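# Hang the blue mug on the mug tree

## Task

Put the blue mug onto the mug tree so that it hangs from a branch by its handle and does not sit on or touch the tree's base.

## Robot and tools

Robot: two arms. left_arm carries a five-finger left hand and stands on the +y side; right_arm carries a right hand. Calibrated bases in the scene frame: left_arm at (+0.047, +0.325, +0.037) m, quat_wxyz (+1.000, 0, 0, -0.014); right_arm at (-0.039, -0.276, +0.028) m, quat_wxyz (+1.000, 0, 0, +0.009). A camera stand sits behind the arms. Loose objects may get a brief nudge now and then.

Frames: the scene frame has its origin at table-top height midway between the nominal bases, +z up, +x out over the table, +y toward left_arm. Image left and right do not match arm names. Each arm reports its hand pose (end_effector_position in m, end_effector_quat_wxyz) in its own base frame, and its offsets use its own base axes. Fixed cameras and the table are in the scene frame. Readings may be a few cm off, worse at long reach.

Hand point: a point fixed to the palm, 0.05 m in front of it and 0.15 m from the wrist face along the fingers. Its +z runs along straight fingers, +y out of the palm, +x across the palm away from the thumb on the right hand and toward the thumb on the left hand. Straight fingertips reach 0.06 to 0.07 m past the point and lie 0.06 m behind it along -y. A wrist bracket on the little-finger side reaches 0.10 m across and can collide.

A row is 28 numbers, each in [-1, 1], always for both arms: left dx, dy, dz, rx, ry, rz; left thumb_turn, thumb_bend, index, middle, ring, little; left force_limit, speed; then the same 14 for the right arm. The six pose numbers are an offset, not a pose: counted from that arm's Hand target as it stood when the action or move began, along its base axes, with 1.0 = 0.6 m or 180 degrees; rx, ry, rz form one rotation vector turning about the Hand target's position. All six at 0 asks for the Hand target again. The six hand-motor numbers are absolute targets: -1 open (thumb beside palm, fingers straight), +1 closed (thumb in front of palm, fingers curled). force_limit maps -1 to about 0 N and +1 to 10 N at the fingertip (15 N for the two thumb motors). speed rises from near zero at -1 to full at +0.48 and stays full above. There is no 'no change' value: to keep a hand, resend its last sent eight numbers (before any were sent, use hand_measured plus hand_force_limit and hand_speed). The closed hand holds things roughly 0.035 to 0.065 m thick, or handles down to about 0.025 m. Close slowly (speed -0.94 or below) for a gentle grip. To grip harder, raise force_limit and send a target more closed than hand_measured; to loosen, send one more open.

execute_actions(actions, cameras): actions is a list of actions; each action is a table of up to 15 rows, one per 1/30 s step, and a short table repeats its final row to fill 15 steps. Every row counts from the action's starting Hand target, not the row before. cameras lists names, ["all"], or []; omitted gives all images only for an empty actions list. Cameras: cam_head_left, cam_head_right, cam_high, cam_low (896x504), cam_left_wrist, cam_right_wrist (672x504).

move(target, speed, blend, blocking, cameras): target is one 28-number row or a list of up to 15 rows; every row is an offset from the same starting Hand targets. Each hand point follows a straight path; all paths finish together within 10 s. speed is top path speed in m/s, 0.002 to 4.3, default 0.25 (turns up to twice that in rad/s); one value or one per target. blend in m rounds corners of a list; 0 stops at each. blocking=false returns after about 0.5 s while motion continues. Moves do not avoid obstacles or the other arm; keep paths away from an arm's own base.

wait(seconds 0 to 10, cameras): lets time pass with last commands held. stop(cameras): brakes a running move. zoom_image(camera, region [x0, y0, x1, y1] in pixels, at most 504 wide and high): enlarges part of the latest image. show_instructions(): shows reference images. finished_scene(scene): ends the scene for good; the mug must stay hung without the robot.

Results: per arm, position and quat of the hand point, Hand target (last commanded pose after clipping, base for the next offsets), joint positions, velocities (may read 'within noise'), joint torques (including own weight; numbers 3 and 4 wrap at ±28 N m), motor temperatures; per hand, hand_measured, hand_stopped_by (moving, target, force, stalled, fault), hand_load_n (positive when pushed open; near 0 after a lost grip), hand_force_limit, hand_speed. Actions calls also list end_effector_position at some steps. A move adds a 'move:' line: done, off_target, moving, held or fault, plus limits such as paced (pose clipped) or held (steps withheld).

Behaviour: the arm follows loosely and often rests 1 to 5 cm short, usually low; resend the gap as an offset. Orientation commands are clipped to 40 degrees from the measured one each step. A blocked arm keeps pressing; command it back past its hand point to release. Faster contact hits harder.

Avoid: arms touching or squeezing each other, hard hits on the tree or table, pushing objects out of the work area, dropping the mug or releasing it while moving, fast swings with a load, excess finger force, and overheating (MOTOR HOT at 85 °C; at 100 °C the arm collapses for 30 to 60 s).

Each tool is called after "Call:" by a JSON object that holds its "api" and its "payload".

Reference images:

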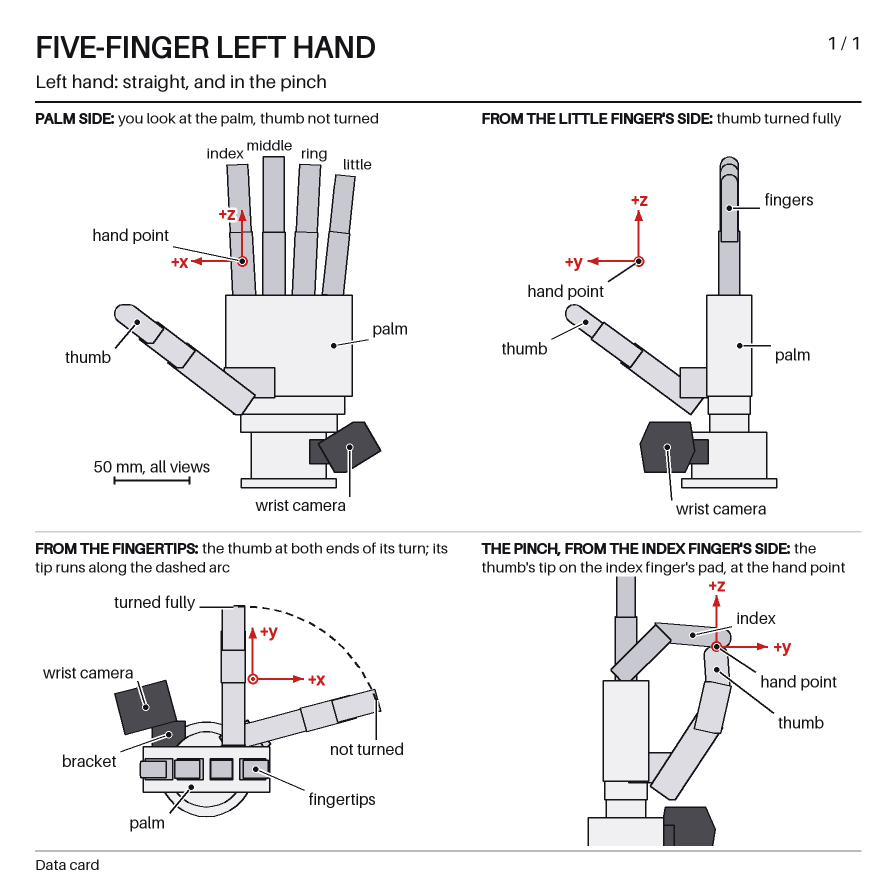

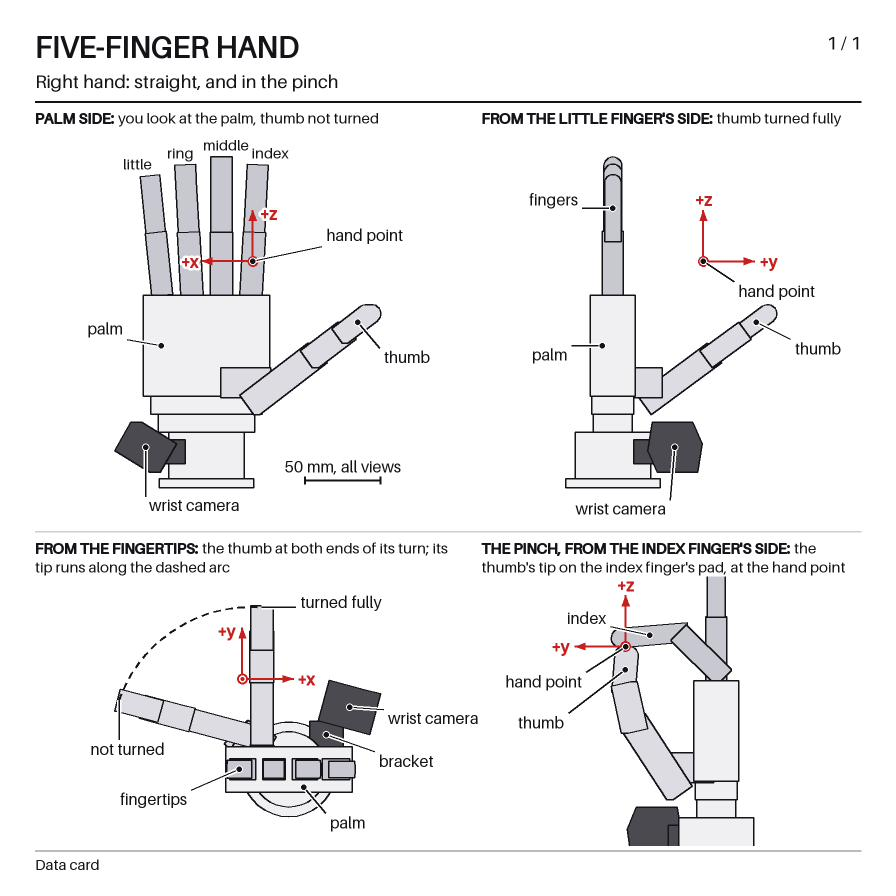

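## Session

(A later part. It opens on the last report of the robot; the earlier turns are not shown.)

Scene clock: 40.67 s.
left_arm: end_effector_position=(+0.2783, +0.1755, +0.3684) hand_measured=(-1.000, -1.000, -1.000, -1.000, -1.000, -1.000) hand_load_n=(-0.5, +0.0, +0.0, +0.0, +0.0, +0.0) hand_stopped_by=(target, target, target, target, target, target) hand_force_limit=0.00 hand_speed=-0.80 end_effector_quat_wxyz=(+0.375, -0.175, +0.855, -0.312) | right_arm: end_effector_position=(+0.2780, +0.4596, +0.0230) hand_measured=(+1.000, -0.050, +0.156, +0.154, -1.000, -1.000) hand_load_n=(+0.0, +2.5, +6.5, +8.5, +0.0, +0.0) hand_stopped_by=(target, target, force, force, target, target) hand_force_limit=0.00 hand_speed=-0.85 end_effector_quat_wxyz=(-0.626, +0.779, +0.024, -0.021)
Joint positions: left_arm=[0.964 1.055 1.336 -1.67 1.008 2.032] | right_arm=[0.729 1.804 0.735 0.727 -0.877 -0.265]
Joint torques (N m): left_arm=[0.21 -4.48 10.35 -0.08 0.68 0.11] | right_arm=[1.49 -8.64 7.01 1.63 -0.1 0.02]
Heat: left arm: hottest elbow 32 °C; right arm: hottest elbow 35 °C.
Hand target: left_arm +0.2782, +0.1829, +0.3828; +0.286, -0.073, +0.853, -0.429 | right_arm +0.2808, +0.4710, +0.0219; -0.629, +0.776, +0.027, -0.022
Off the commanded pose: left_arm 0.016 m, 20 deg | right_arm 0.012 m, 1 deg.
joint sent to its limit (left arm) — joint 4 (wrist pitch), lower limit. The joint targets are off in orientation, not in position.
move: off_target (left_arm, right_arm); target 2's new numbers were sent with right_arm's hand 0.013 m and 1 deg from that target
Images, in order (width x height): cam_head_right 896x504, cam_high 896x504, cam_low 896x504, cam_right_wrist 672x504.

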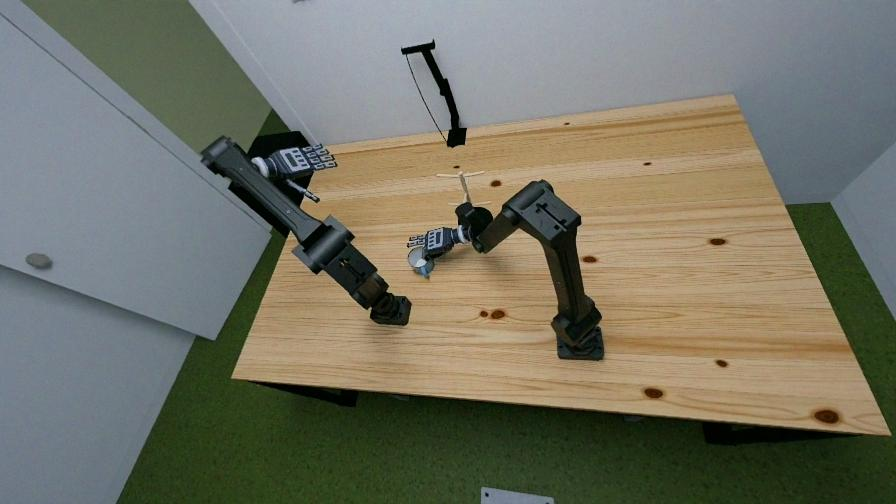

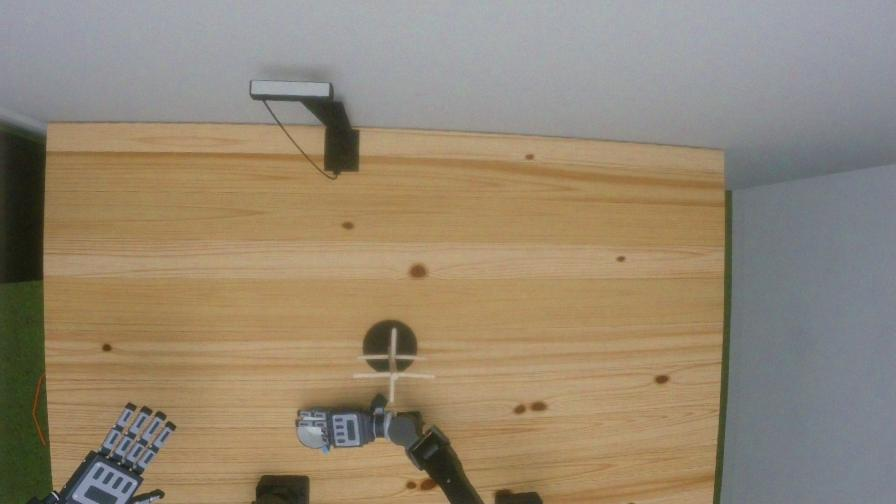

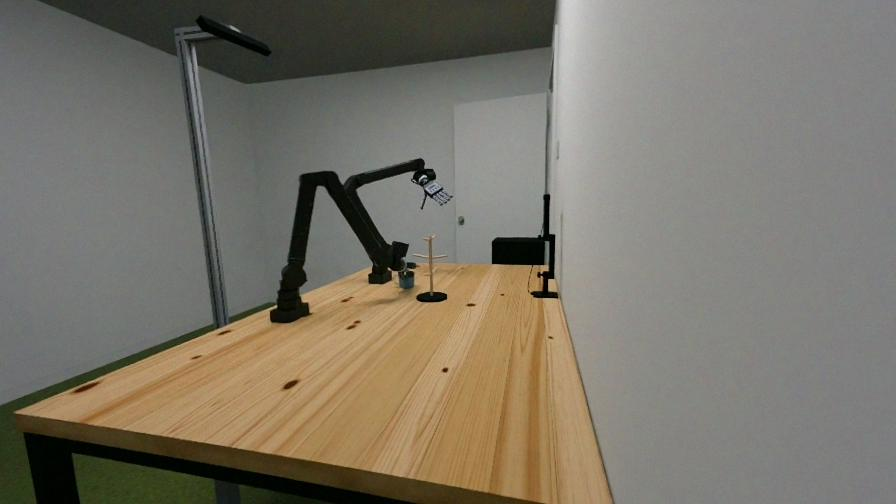

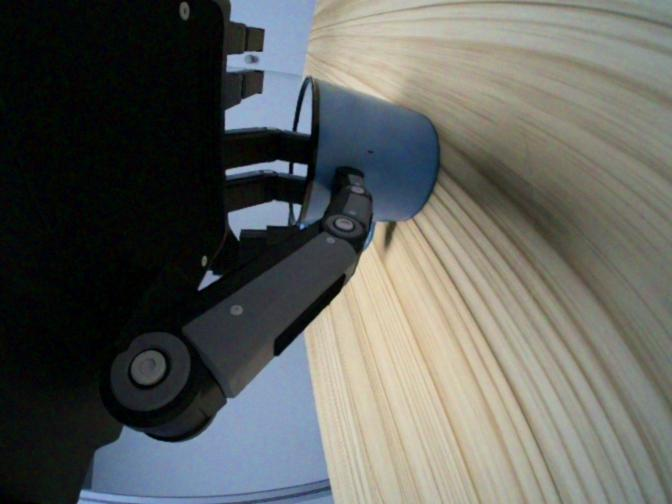

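Call:
{"api": "move", "payload": {"target": [[0,0,0,0,0,0,-1,-1,-1,-1,-1,-1,0,-0.8,-0.01,-0.02,0.06,0,0,0,1.0,-0.05,0.6,0.6,-1,-1,0.0,-0.85],[0,0,0,0,0,0,-1,-1,-1,-1,-1,-1,0,-0.8,-0.01,-0.02,0.06,0,0,0,1.0,-0.05,0.66,0.66,-1,-1,0.0,-0.88]], "speed": 0.05, "cameras": ["cam_high","cam_low","cam_right_wrist","cam_head_right"]}}

Call:
{"api": "zoom_image", "payload": {"camera": "cam_high", "region": [260, 370, 400, 490]}}

Call:
{"api": "zoom_image", "payload": {"camera": "cam_low", "region": [360, 220, 460, 320]}}

Scene clock: 47.67 s.
left_arm: end_effector_position=(+0.2783, +0.1755, +0.3684) hand_measured=(-1.000, -1.000, -1.000, -1.000, -1.000, -1.000) hand_load_n=(+0.0, +0.0, +0.0, -0.5, +0.0, +0.0) hand_stopped_by=(target, target, target, target, target, target) hand_force_limit=0.00 hand_speed=-0.80 end_effector_quat_wxyz=(+0.375, -0.175, +0.855, -0.312) | right_arm: end_effector_position=(+0.2752, +0.4573, +0.0475) hand_measured=(+1.000, -0.050, +0.174, +0.174, -1.000, -1.000) hand_load_n=(+0.5, +2.0, +6.5, +6.5, -0.5, +0.0) hand_stopped_by=(target, target, force, force, target, target) hand_force_limit=0.00 hand_speed=-0.88 end_effector_quat_wxyz=(-0.624, +0.781, +0.022, -0.024)
Joint positions: left_arm=[0.964 1.055 1.336 -1.67 1.008 2.032] | right_arm=[0.729 1.727 0.735 0.64 -0.878 -0.265]
Joint torques (N m): left_arm=[0.15 -4.48 10.28 -0.1 0.68 0.11] | right_arm=[1.14 -11.87 5.7 1.11 -0.5 -0.01]
Motor temperatures (°C): left_arm=[28 30 33 28 27 27] | right_arm=[30 27 35 29 29 25]
Heat: left arm: hottest elbow 33 °C; right arm: hottest elbow 35 °C.
Hand target: left_arm +0.2782, +0.1829, +0.3828; +0.286, -0.073, +0.853, -0.429 | right_arm +0.2748, +0.4590, +0.0577; -0.629, +0.777, +0.027, -0.022
Off the commanded pose: left_arm 0.016 m, 20 deg | right_arm 0.011 m, 1 deg.
joint sent to its limit (left arm) — joint 4 (wrist pitch), lower limit. The joint targets are off in orientation, not in position.
move: off_target (left_arm, right_arm)
Images, in order (width x height): cam_head_right 896x504, cam_high 896x504, cam_low 896x504, cam_right_wrist 672x504.

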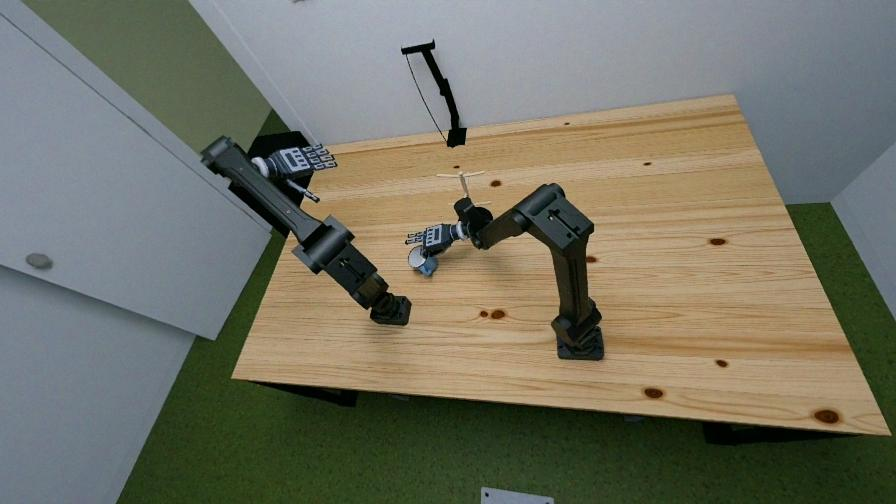

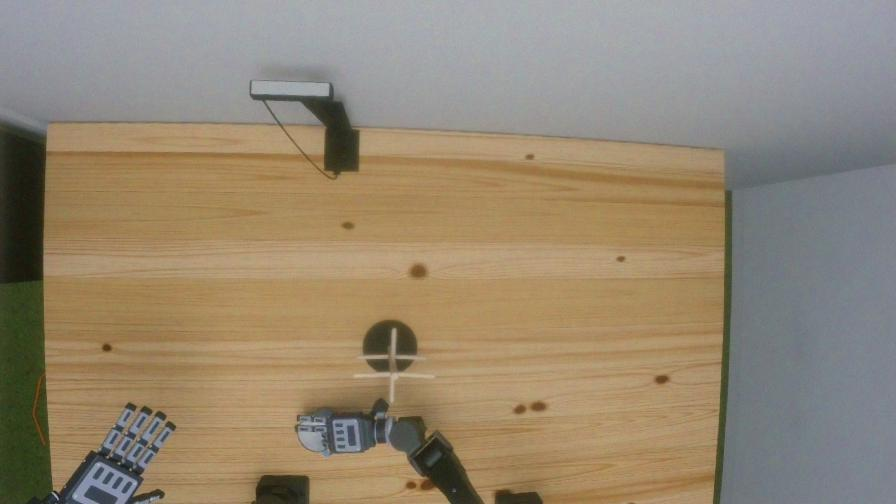

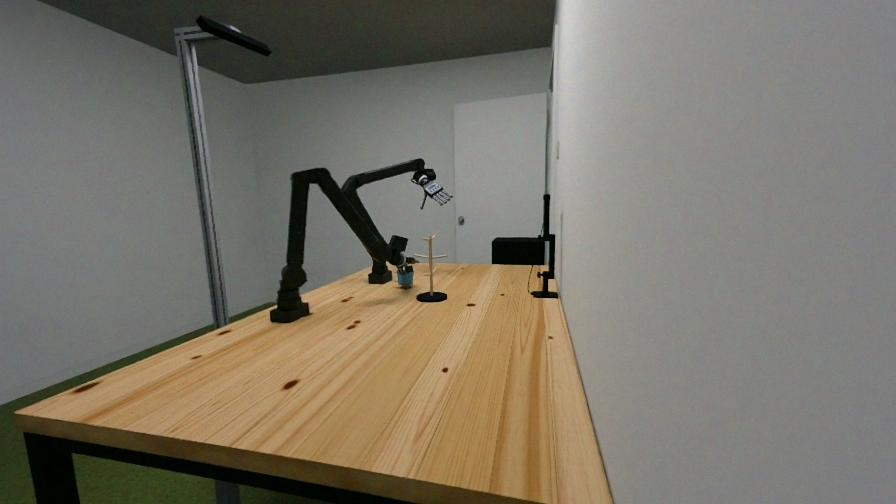

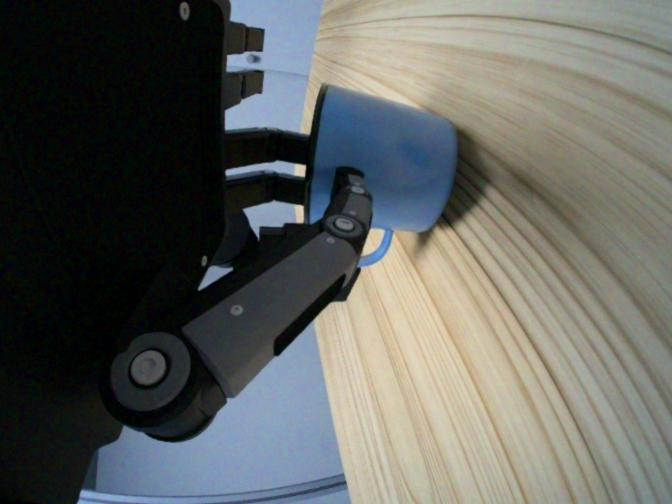

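Scaled by 3.600 from the camera's 896x504 image, which has a finer 1280x720 frame.

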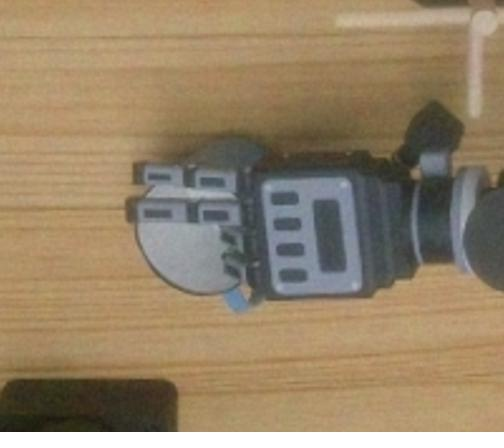

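Scaled by 5.040 from the camera's 896x504 image, which has a finer 1280x720 frame.

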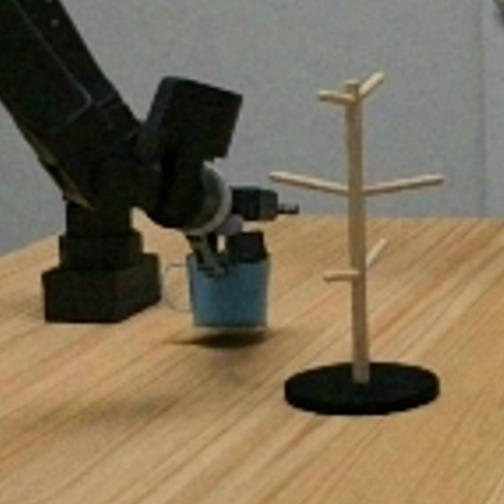

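Call:
{"api": "move", "payload": {"target": [[0,0,0,0,0,0,-1,-1,-1,-1,-1,-1,0,-0.8,-0.0478,-0.1122,0.3238,0,0,0,1.0,-0.05,0.66,0.66,-1,-1,0.0,-0.88],[0,0,0,0,0,0,-1,-1,-1,-1,-1,-1,0,-0.8,0.0443,-0.5473,0.4072,0,0,-0.1444,1.0,-0.05,0.66,0.66,-1,-1,0.0,-0.88],[0,0,0,0,0,0,-1,-1,-1,-1,-1,-1,0,-0.8,0.3312,-0.5442,0.3822,0,0,-0.1444,1.0,-0.05,0.66,0.66,-1,-1,0.0,-0.88]], "speed": 0.2, "blend": [0.05,0.04,0], "cameras": ["cam_high","cam_low","cam_head_left","cam_right_wrist"]}}

Call:
{"api": "zoom_image", "payload": {"camera": "cam_high", "region": [340, 310, 480, 430]}}

Call:
{"api": "zoom_image", "payload": {"camera": "cam_low", "region": [390, 200, 490, 300]}}

Call:
{"api": "zoom_image", "payload": {"camera": "cam_head_left", "region": [420, 130, 530, 240]}}

Scene clock: 55.37 s.
left_arm: end_effector_position=(+0.2783, +0.1755, +0.3684) hand_measured=(-1.000, -1.000, -1.000, -1.000, -1.000, -1.000) hand_load_n=(-0.5, +0.0, +0.0, +0.0, +0.0, -0.5) hand_stopped_by=(target, target, target, target, target, target) hand_force_limit=0.00 hand_speed=-0.80 end_effector_quat_wxyz=(+0.375, -0.175, +0.855, -0.312) | right_arm: end_effector_position=(+0.4584, +0.1269, +0.2661) hand_measured=(+1.000, -0.050, +0.174, +0.174, -1.000, -1.000) hand_load_n=(+0.0, +2.0, +7.0, +6.0, +0.0, +0.0) hand_stopped_by=(target, target, force, force, target, target) hand_force_limit=0.00 hand_speed=-0.88 end_effector_quat_wxyz=(-0.614, +0.764, -0.165, +0.107)
Joint positions: left_arm=[0.964 1.055 1.336 -1.67 1.008 2.032] | right_arm=[-0.114 1.339 1.074 -0.443 -1.22 -0.635]
Joint torques (N m): left_arm=[0.21 -4.37 10.35 -0.06 0.68 0.11] | right_arm=[1.67 -7.3 12.23 1.24 -0.58 0.13]
Heat: left arm: hottest elbow 33 °C; right arm: hottest elbow 36 °C.
Hand target: left_arm +0.2782, +0.1829, +0.3828; +0.286, -0.073, +0.853, -0.429 | right_arm +0.4735, +0.1324, +0.2872; -0.618, +0.763, -0.148, +0.120
Off the commanded pose: left_arm 0.016 m, 20 deg | right_arm 0.026 m, 2 deg.
joint sent to its limit (left arm) — joint 4 (wrist pitch), lower limit. The joint targets are off in orientation, not in position.
move: off_target (left_arm, right_arm)
Images, in order (width x height): cam_head_left 896x504, cam_high 896x504, cam_low 896x504, cam_right_wrist 672x504.

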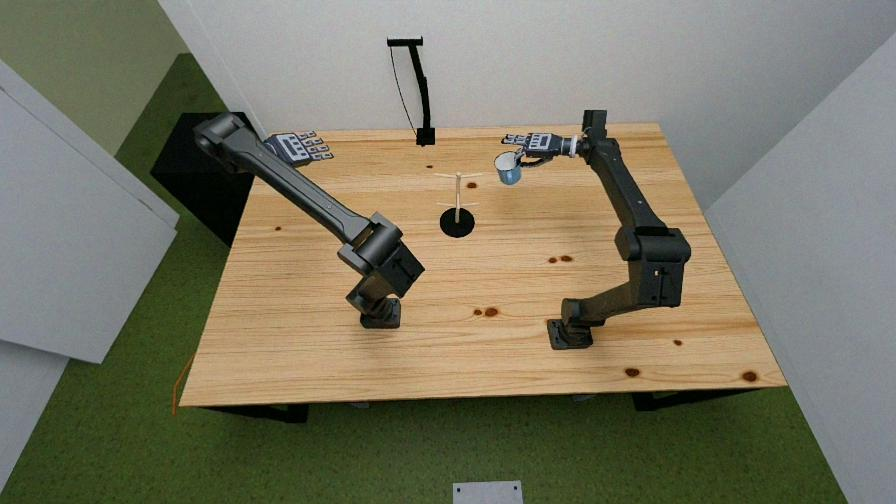

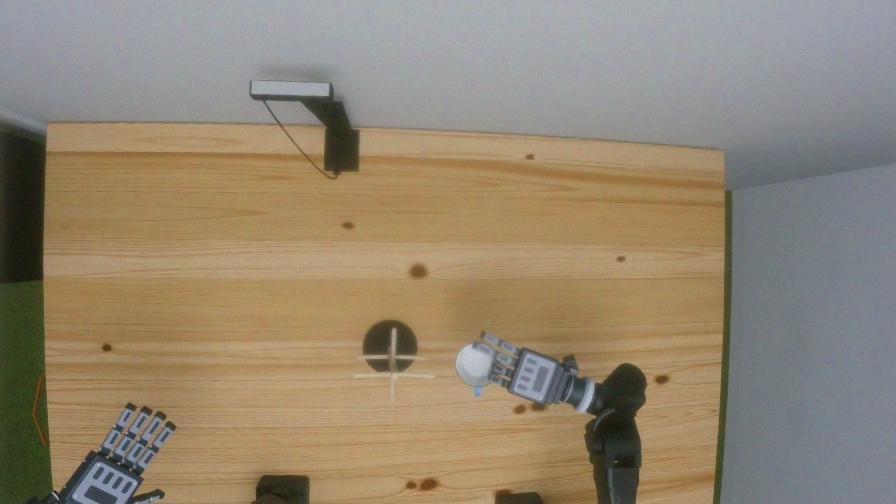

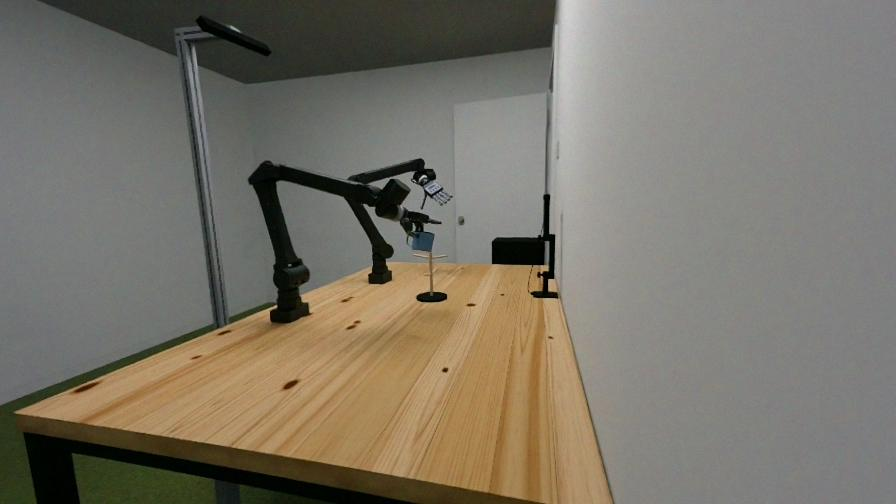

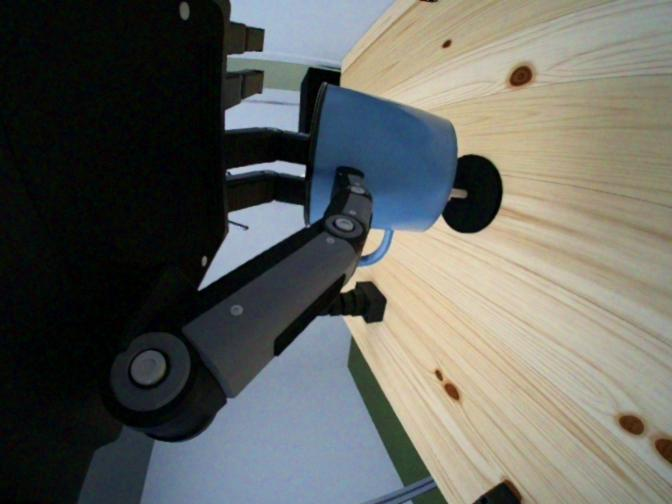

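Scaled by 3.600 from the camera's 896x504 image, which has a finer 1280x720 frame.

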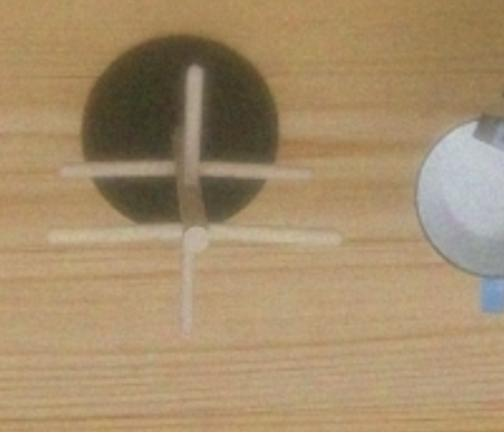

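Scaled by 5.040 from the camera's 896x504 image, which has a finer 1280x720 frame.

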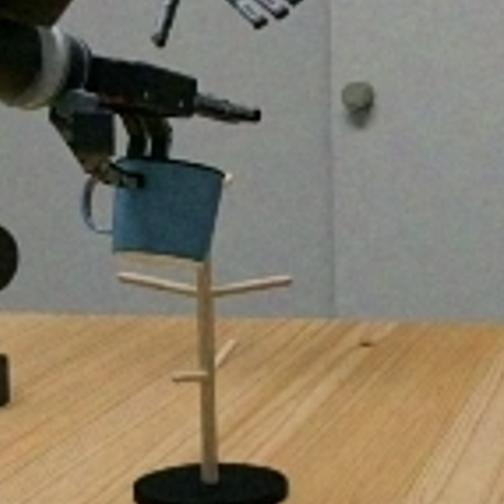

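Scaled by 4.582 from the camera's 896x504 image, which has a finer 1280x720 frame.

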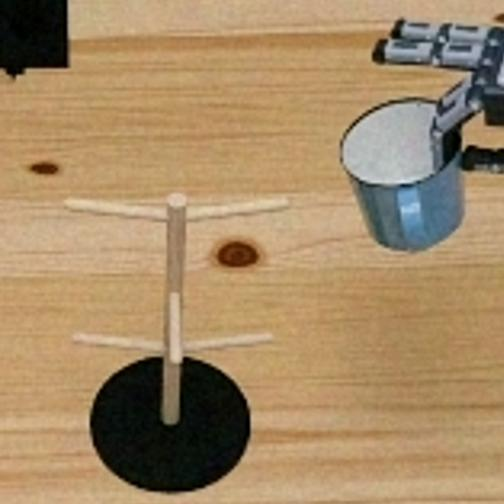

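Call:
{"api": "move", "payload": {"target": [0,0,0,0,0,0,-1,-1,-1,-1,-1,-1,0,-0.8,0.043,0.05,0.0,0,0,0,1.0,-0.05,0.66,0.66,-1,-1,0.0,-0.88], "speed": 0.1, "cameras": ["cam_high","cam_low","cam_head_left"]}}

Call:
{"api": "zoom_image", "payload": {"camera": "cam_high", "region": [400, 320, 500, 420]}}

Call:
{"api": "zoom_image", "payload": {"camera": "cam_low", "region": [390, 210, 470, 290]}}

Call:
{"api": "zoom_image", "payload": {"camera": "cam_head_left", "region": [430, 130, 530, 230]}}

Scene clock: 59.17 s.
left_arm: end_effector_position=(+0.2783, +0.1755, +0.3684) hand_measured=(-1.000, -1.000, -1.000, -1.000, -1.000, -1.000) hand_load_n=(+0.0, +0.0, +0.0, +0.0, +0.0, +0.0) hand_stopped_by=(target, target, target, target, target, target) hand_force_limit=0.00 hand_speed=-0.80 end_effector_quat_wxyz=(+0.375, -0.175, +0.855, -0.312) | right_arm: end_effector_position=(+0.4830, +0.1570, +0.2656) hand_measured=(+1.000, -0.050, +0.174, +0.174, -1.000, -1.000) hand_load_n=(+0.5, +2.0, +6.5, +6.0, +0.0, +0.0) hand_stopped_by=(target, target, force, force, target, target) hand_force_limit=0.00 hand_speed=-0.88 end_effector_quat_wxyz=(-0.613, +0.766, -0.164, +0.105)
Joint positions: left_arm=[0.964 1.055 1.336 -1.67 1.008 2.032] | right_arm=[-0.04 1.391 1.111 -0.328 -1.163 -0.529]
Joint torques (N m): left_arm=[0.21 -4.48 10.32 -0.12 0.68 0.1] | right_arm=[1.26 -7.71 12.42 1.43 -0.5 0.09]
Heat: left arm: hottest elbow 34 °C; right arm: hottest elbow 37 °C.
Hand target: left_arm +0.2782, +0.1829, +0.3828; +0.286, -0.073, +0.853, -0.429 | right_arm +0.4993, +0.1624, +0.2870; -0.618, +0.763, -0.148, +0.120
Off the commanded pose: left_arm 0.016 m, 20 deg | right_arm 0.028 m, 3 deg.
joint sent to its limit (left arm) — joint 4 (wrist pitch), lower limit. The joint targets are off in orientation, not in position.
move: off_target (left_arm, right_arm)
Images, in order (width x height): cam_head_left 896x504, cam_high 896x504, cam_low 896x504.

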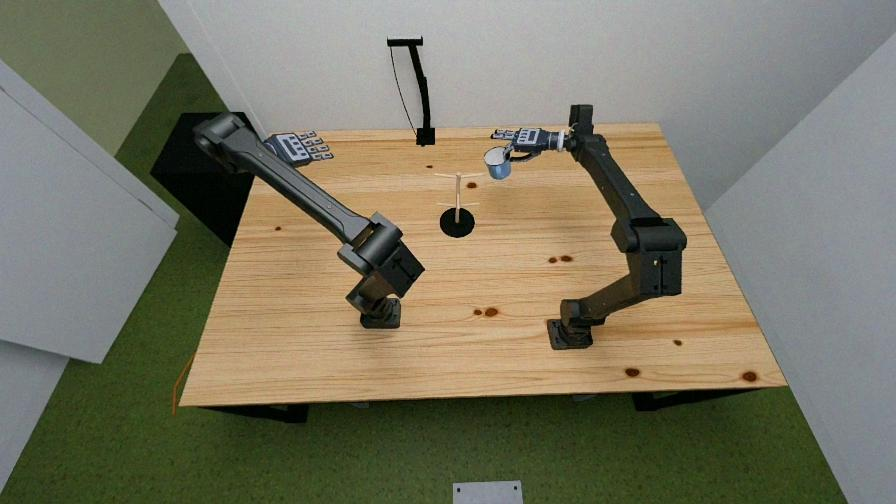

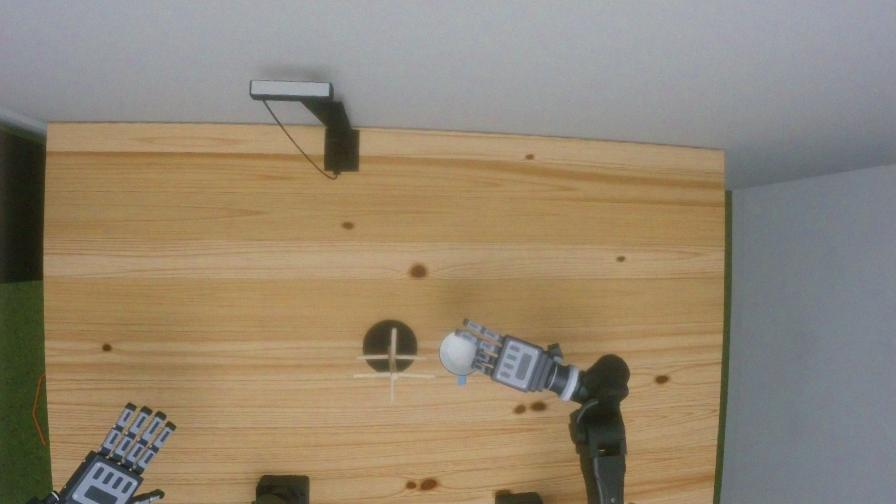

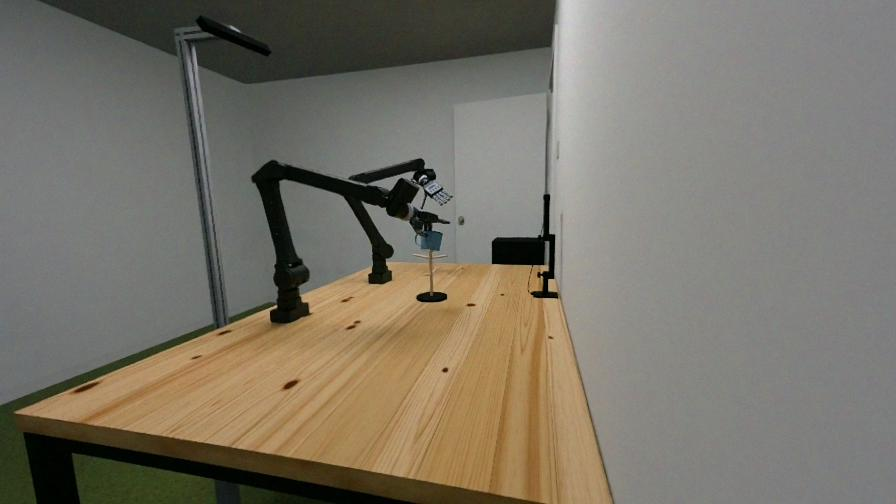

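Scaled by 5.040 from the camera's 896x504 image, which has a finer 1280x720 frame.

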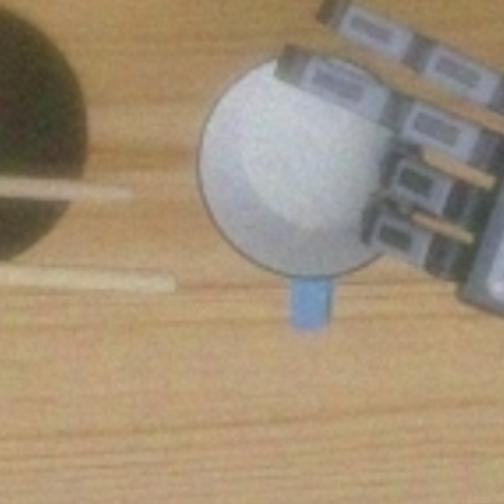

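Scaled by 6.300 from the camera's 896x504 image, which has a finer 1280x720 frame.

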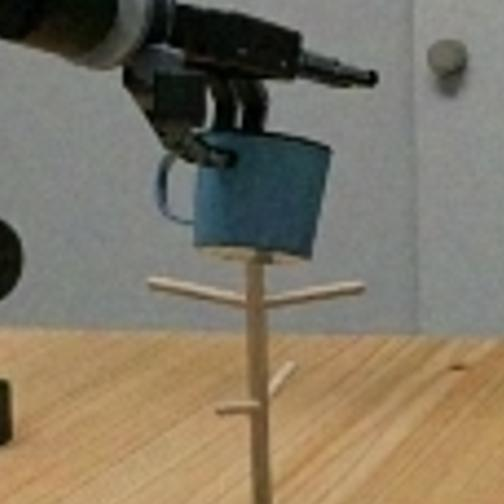

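Scaled by 5.040 from the camera's 896x504 image, which has a finer 1280x720 frame.

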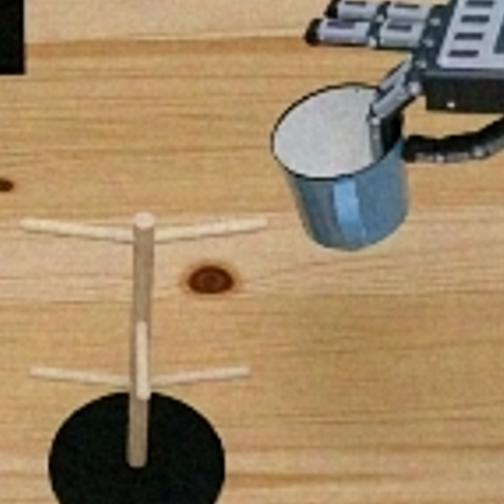

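Call:
{"api": "move", "payload": {"target": [0,0,0,0,0,0,-1,-1,-1,-1,-1,-1,0,-0.8,0.01,0.055,0.0,0,0,0,1.0,-0.05,0.66,0.66,-1,-1,0.0,-0.88], "speed": 0.07, "cameras": ["cam_high","cam_low","cam_head_left"]}}

Call:
{"api": "zoom_image", "payload": {"camera": "cam_high", "region": [390, 320, 490, 420]}}

Call:
{"api": "zoom_image", "payload": {"camera": "cam_low", "region": [390, 210, 470, 290]}}

Call:
{"api": "zoom_image", "payload": {"camera": "cam_head_left", "region": [430, 130, 530, 230]}}

Scene clock: 62.67 s.
left_arm: end_effector_position=(+0.2783, +0.1755, +0.3684) hand_measured=(-1.000, -1.000, -1.000, -1.000, -1.000, -1.000) hand_load_n=(+0.0, +0.0, +0.0, +0.0, +0.0, +0.5) hand_stopped_by=(target, target, target, target, target, target) hand_force_limit=0.00 hand_speed=-0.80 end_effector_quat_wxyz=(+0.375, -0.175, +0.855, -0.312) | right_arm: end_effector_position=(+0.4893, +0.1888, +0.2656) hand_measured=(+1.000, -0.050, +0.174, +0.174, -1.000, -1.000) hand_load_n=(+0.0, +2.0, +6.5, +6.5, +0.0, +0.0) hand_stopped_by=(target, target, force, force, target, target) hand_force_limit=0.00 hand_speed=-0.88 end_effector_quat_wxyz=(-0.611, +0.767, -0.163, +0.106)
Joint positions: left_arm=[0.964 1.055 1.336 -1.67 1.008 2.032] | right_arm=[0.031 1.402 1.111 -0.241 -1.101 -0.446]
Joint torques (N m): left_arm=[0.15 -4.37 10.33 -0.03 0.68 0.11] | right_arm=[1.03 -7.94 12.41 1.61 -0.43 0.13]
Heat: left arm: hottest elbow 34 °C; right arm: hottest elbow 37 °C.
Hand target: left_arm +0.2782, +0.1829, +0.3828; +0.286, -0.073, +0.853, -0.429 | right_arm +0.5053, +0.1953, +0.2872; -0.618, +0.763, -0.148, +0.120
Off the commanded pose: left_arm 0.016 m, 20 deg | right_arm 0.028 m, 3 deg.
joint sent to its limit (left arm) — joint 4 (wrist pitch), lower limit. The joint targets are off in orientation, not in position.
move: off_target (left_arm, right_arm)
Images, in order (width x height): cam_head_left 896x504, cam_high 896x504, cam_low 896x504.

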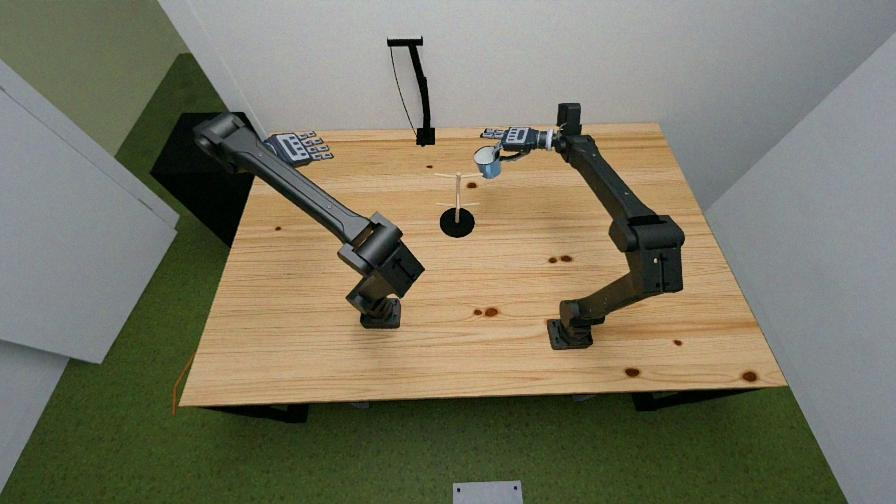

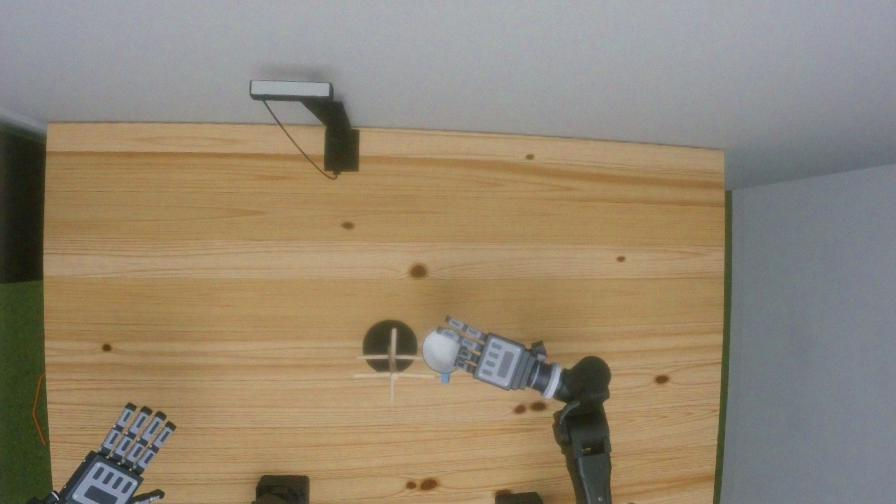

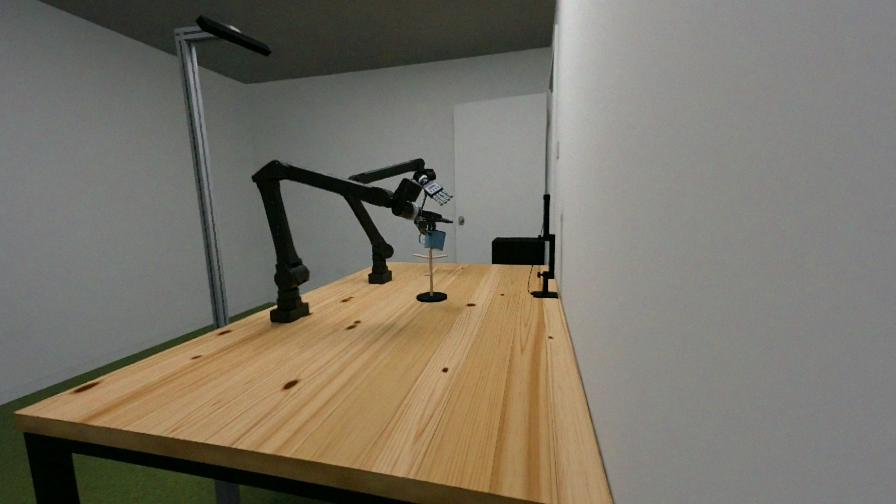

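Scaled by 5.040 from the camera's 896x504 image, which has a finer 1280x720 frame.

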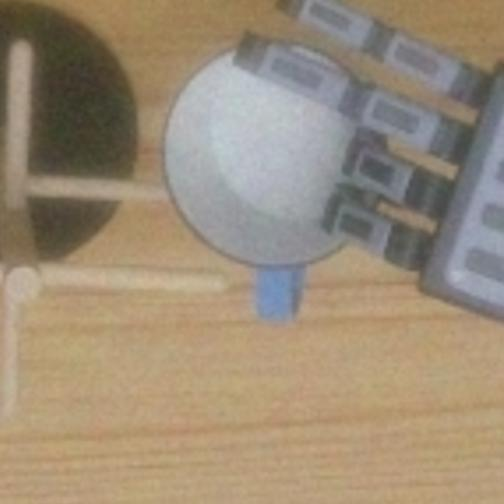

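Scaled by 6.300 from the camera's 896x504 image, which has a finer 1280x720 frame.

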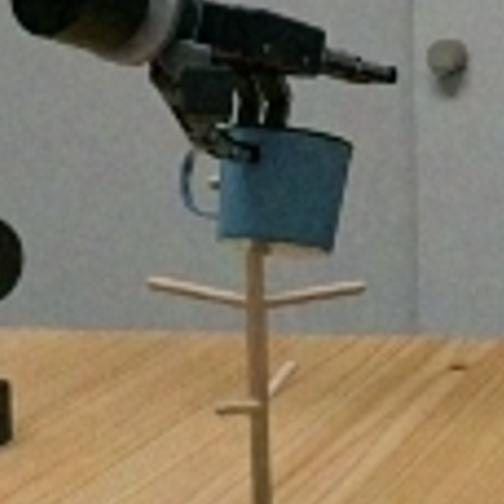

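Scaled by 5.040 from the camera's 896x504 image, which has a finer 1280x720 frame.

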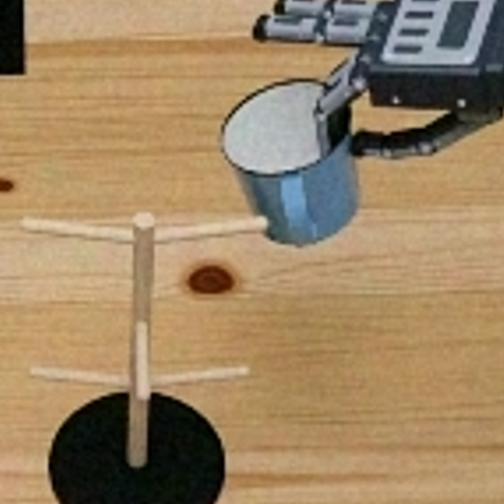

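Call:
{"api": "move", "payload": {"target": [0,0,0,0,0,0,-1,-1,-1,-1,-1,-1,0,-0.8,0.008,0.063,0.0,0,0,0,1.0,-0.05,0.66,0.66,-1,-1,0.0,-0.88], "speed": 0.06, "cameras": ["cam_high","cam_low","cam_head_left"]}}

Call:
{"api": "zoom_image", "payload": {"camera": "cam_high", "region": [370, 320, 470, 420]}}

Call:
{"api": "zoom_image", "payload": {"camera": "cam_low", "region": [390, 210, 470, 290]}}

Call:
{"api": "zoom_image", "payload": {"camera": "cam_head_left", "region": [430, 130, 530, 230]}}

Scene clock: 66.93 s.
left_arm: end_effector_position=(+0.2783, +0.1755, +0.3684) hand_measured=(-1.000, -1.000, -1.000, -1.000, -1.000, -1.000) hand_load_n=(+0.0, +0.0, +0.0, +0.0, +0.0, +0.0) hand_stopped_by=(target, target, target, target, target, target) hand_force_limit=0.00 hand_speed=-0.80 end_effector_quat_wxyz=(+0.375, -0.175, +0.855, -0.312) | right_arm: end_effector_position=(+0.4942, +0.2241, +0.2644) hand_measured=(+1.000, -0.050, +0.174, +0.174, -1.000, -1.000) hand_load_n=(+0.5, +2.0, +6.5, +6.0, +0.0, +0.0) hand_stopped_by=(target, target, force, force, target, target) hand_force_limit=0.00 hand_speed=-0.88 end_effector_quat_wxyz=(-0.610, +0.768, -0.164, +0.106)
Joint positions: left_arm=[0.964 1.055 1.336 -1.67 1.008 2.032] | right_arm=[0.108 1.419 1.116 -0.17 -1.03 -0.376]
Joint torques (N m): left_arm=[0.26 -4.37 10.37 -0.09 0.67 0.11] | right_arm=[1.14 -8.29 12.59 1.65 -0.36 0.11]
Heat: left arm: hottest elbow 34 °C; right arm: hottest elbow 38 °C.
Hand target: left_arm +0.2782, +0.1829, +0.3828; +0.286, -0.073, +0.853, -0.429 | right_arm +0.5100, +0.2332, +0.2872; -0.618, +0.763, -0.148, +0.120
Off the commanded pose: left_arm 0.016 m, 20 deg | right_arm 0.029 m, 3 deg.
joint sent to its limit (left arm) — joint 4 (wrist pitch), lower limit. The joint targets are off in orientation, not in position.
move: off_target (left_arm, right_arm)
Images, in order (width x height): cam_head_left 896x504, cam_high 896x504, cam_low 896x504.

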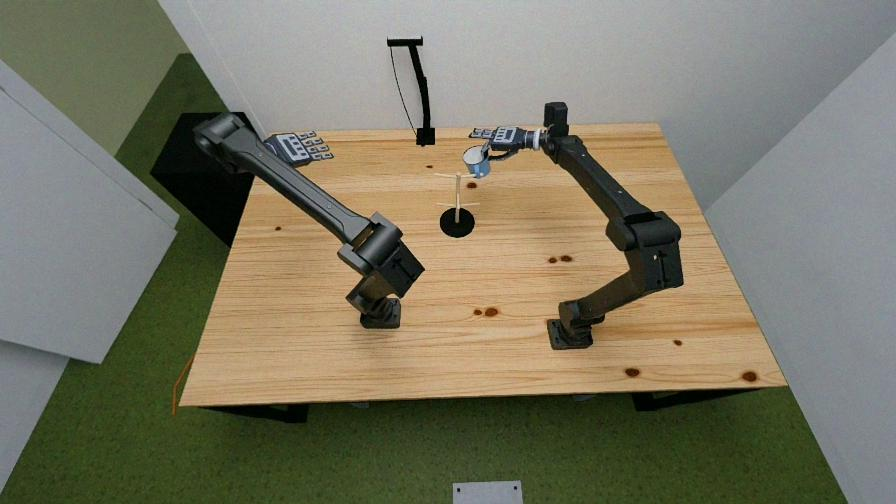

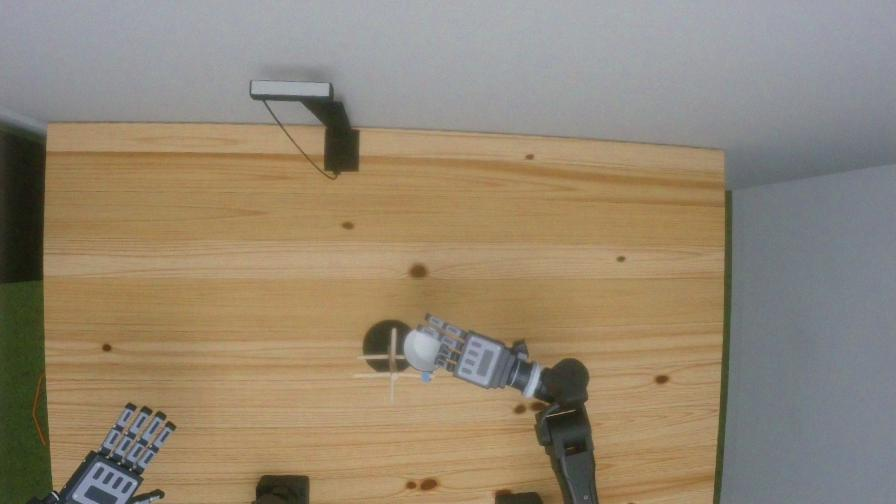

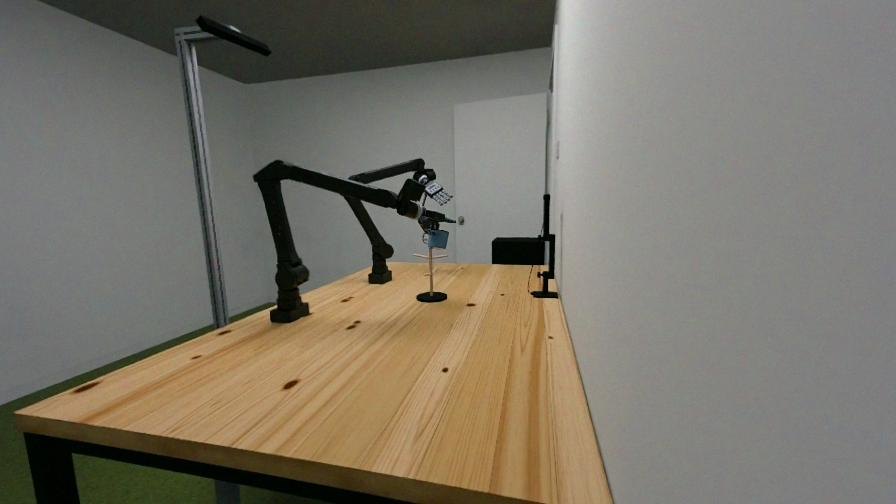

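Scaled by 5.040 from the camera's 896x504 image, which has a finer 1280x720 frame.

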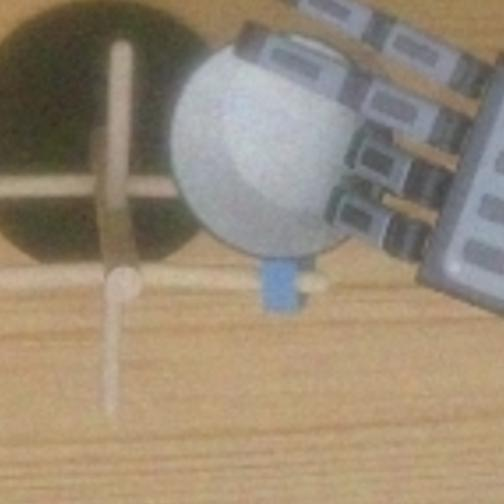

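Scaled by 6.300 from the camera's 896x504 image, which has a finer 1280x720 frame.

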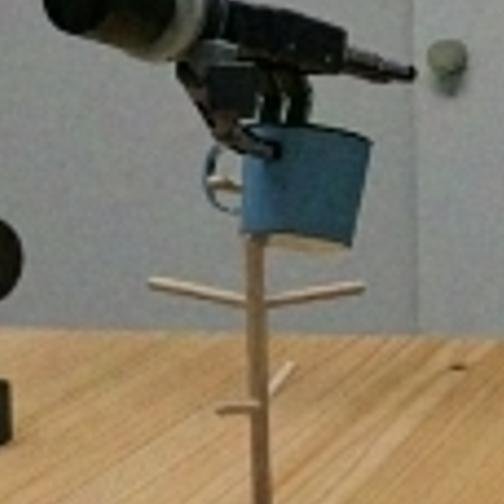

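Scaled by 5.040 from the camera's 896x504 image, which has a finer 1280x720 frame.

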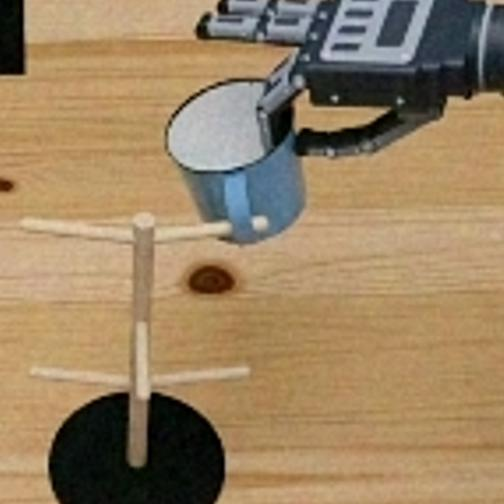

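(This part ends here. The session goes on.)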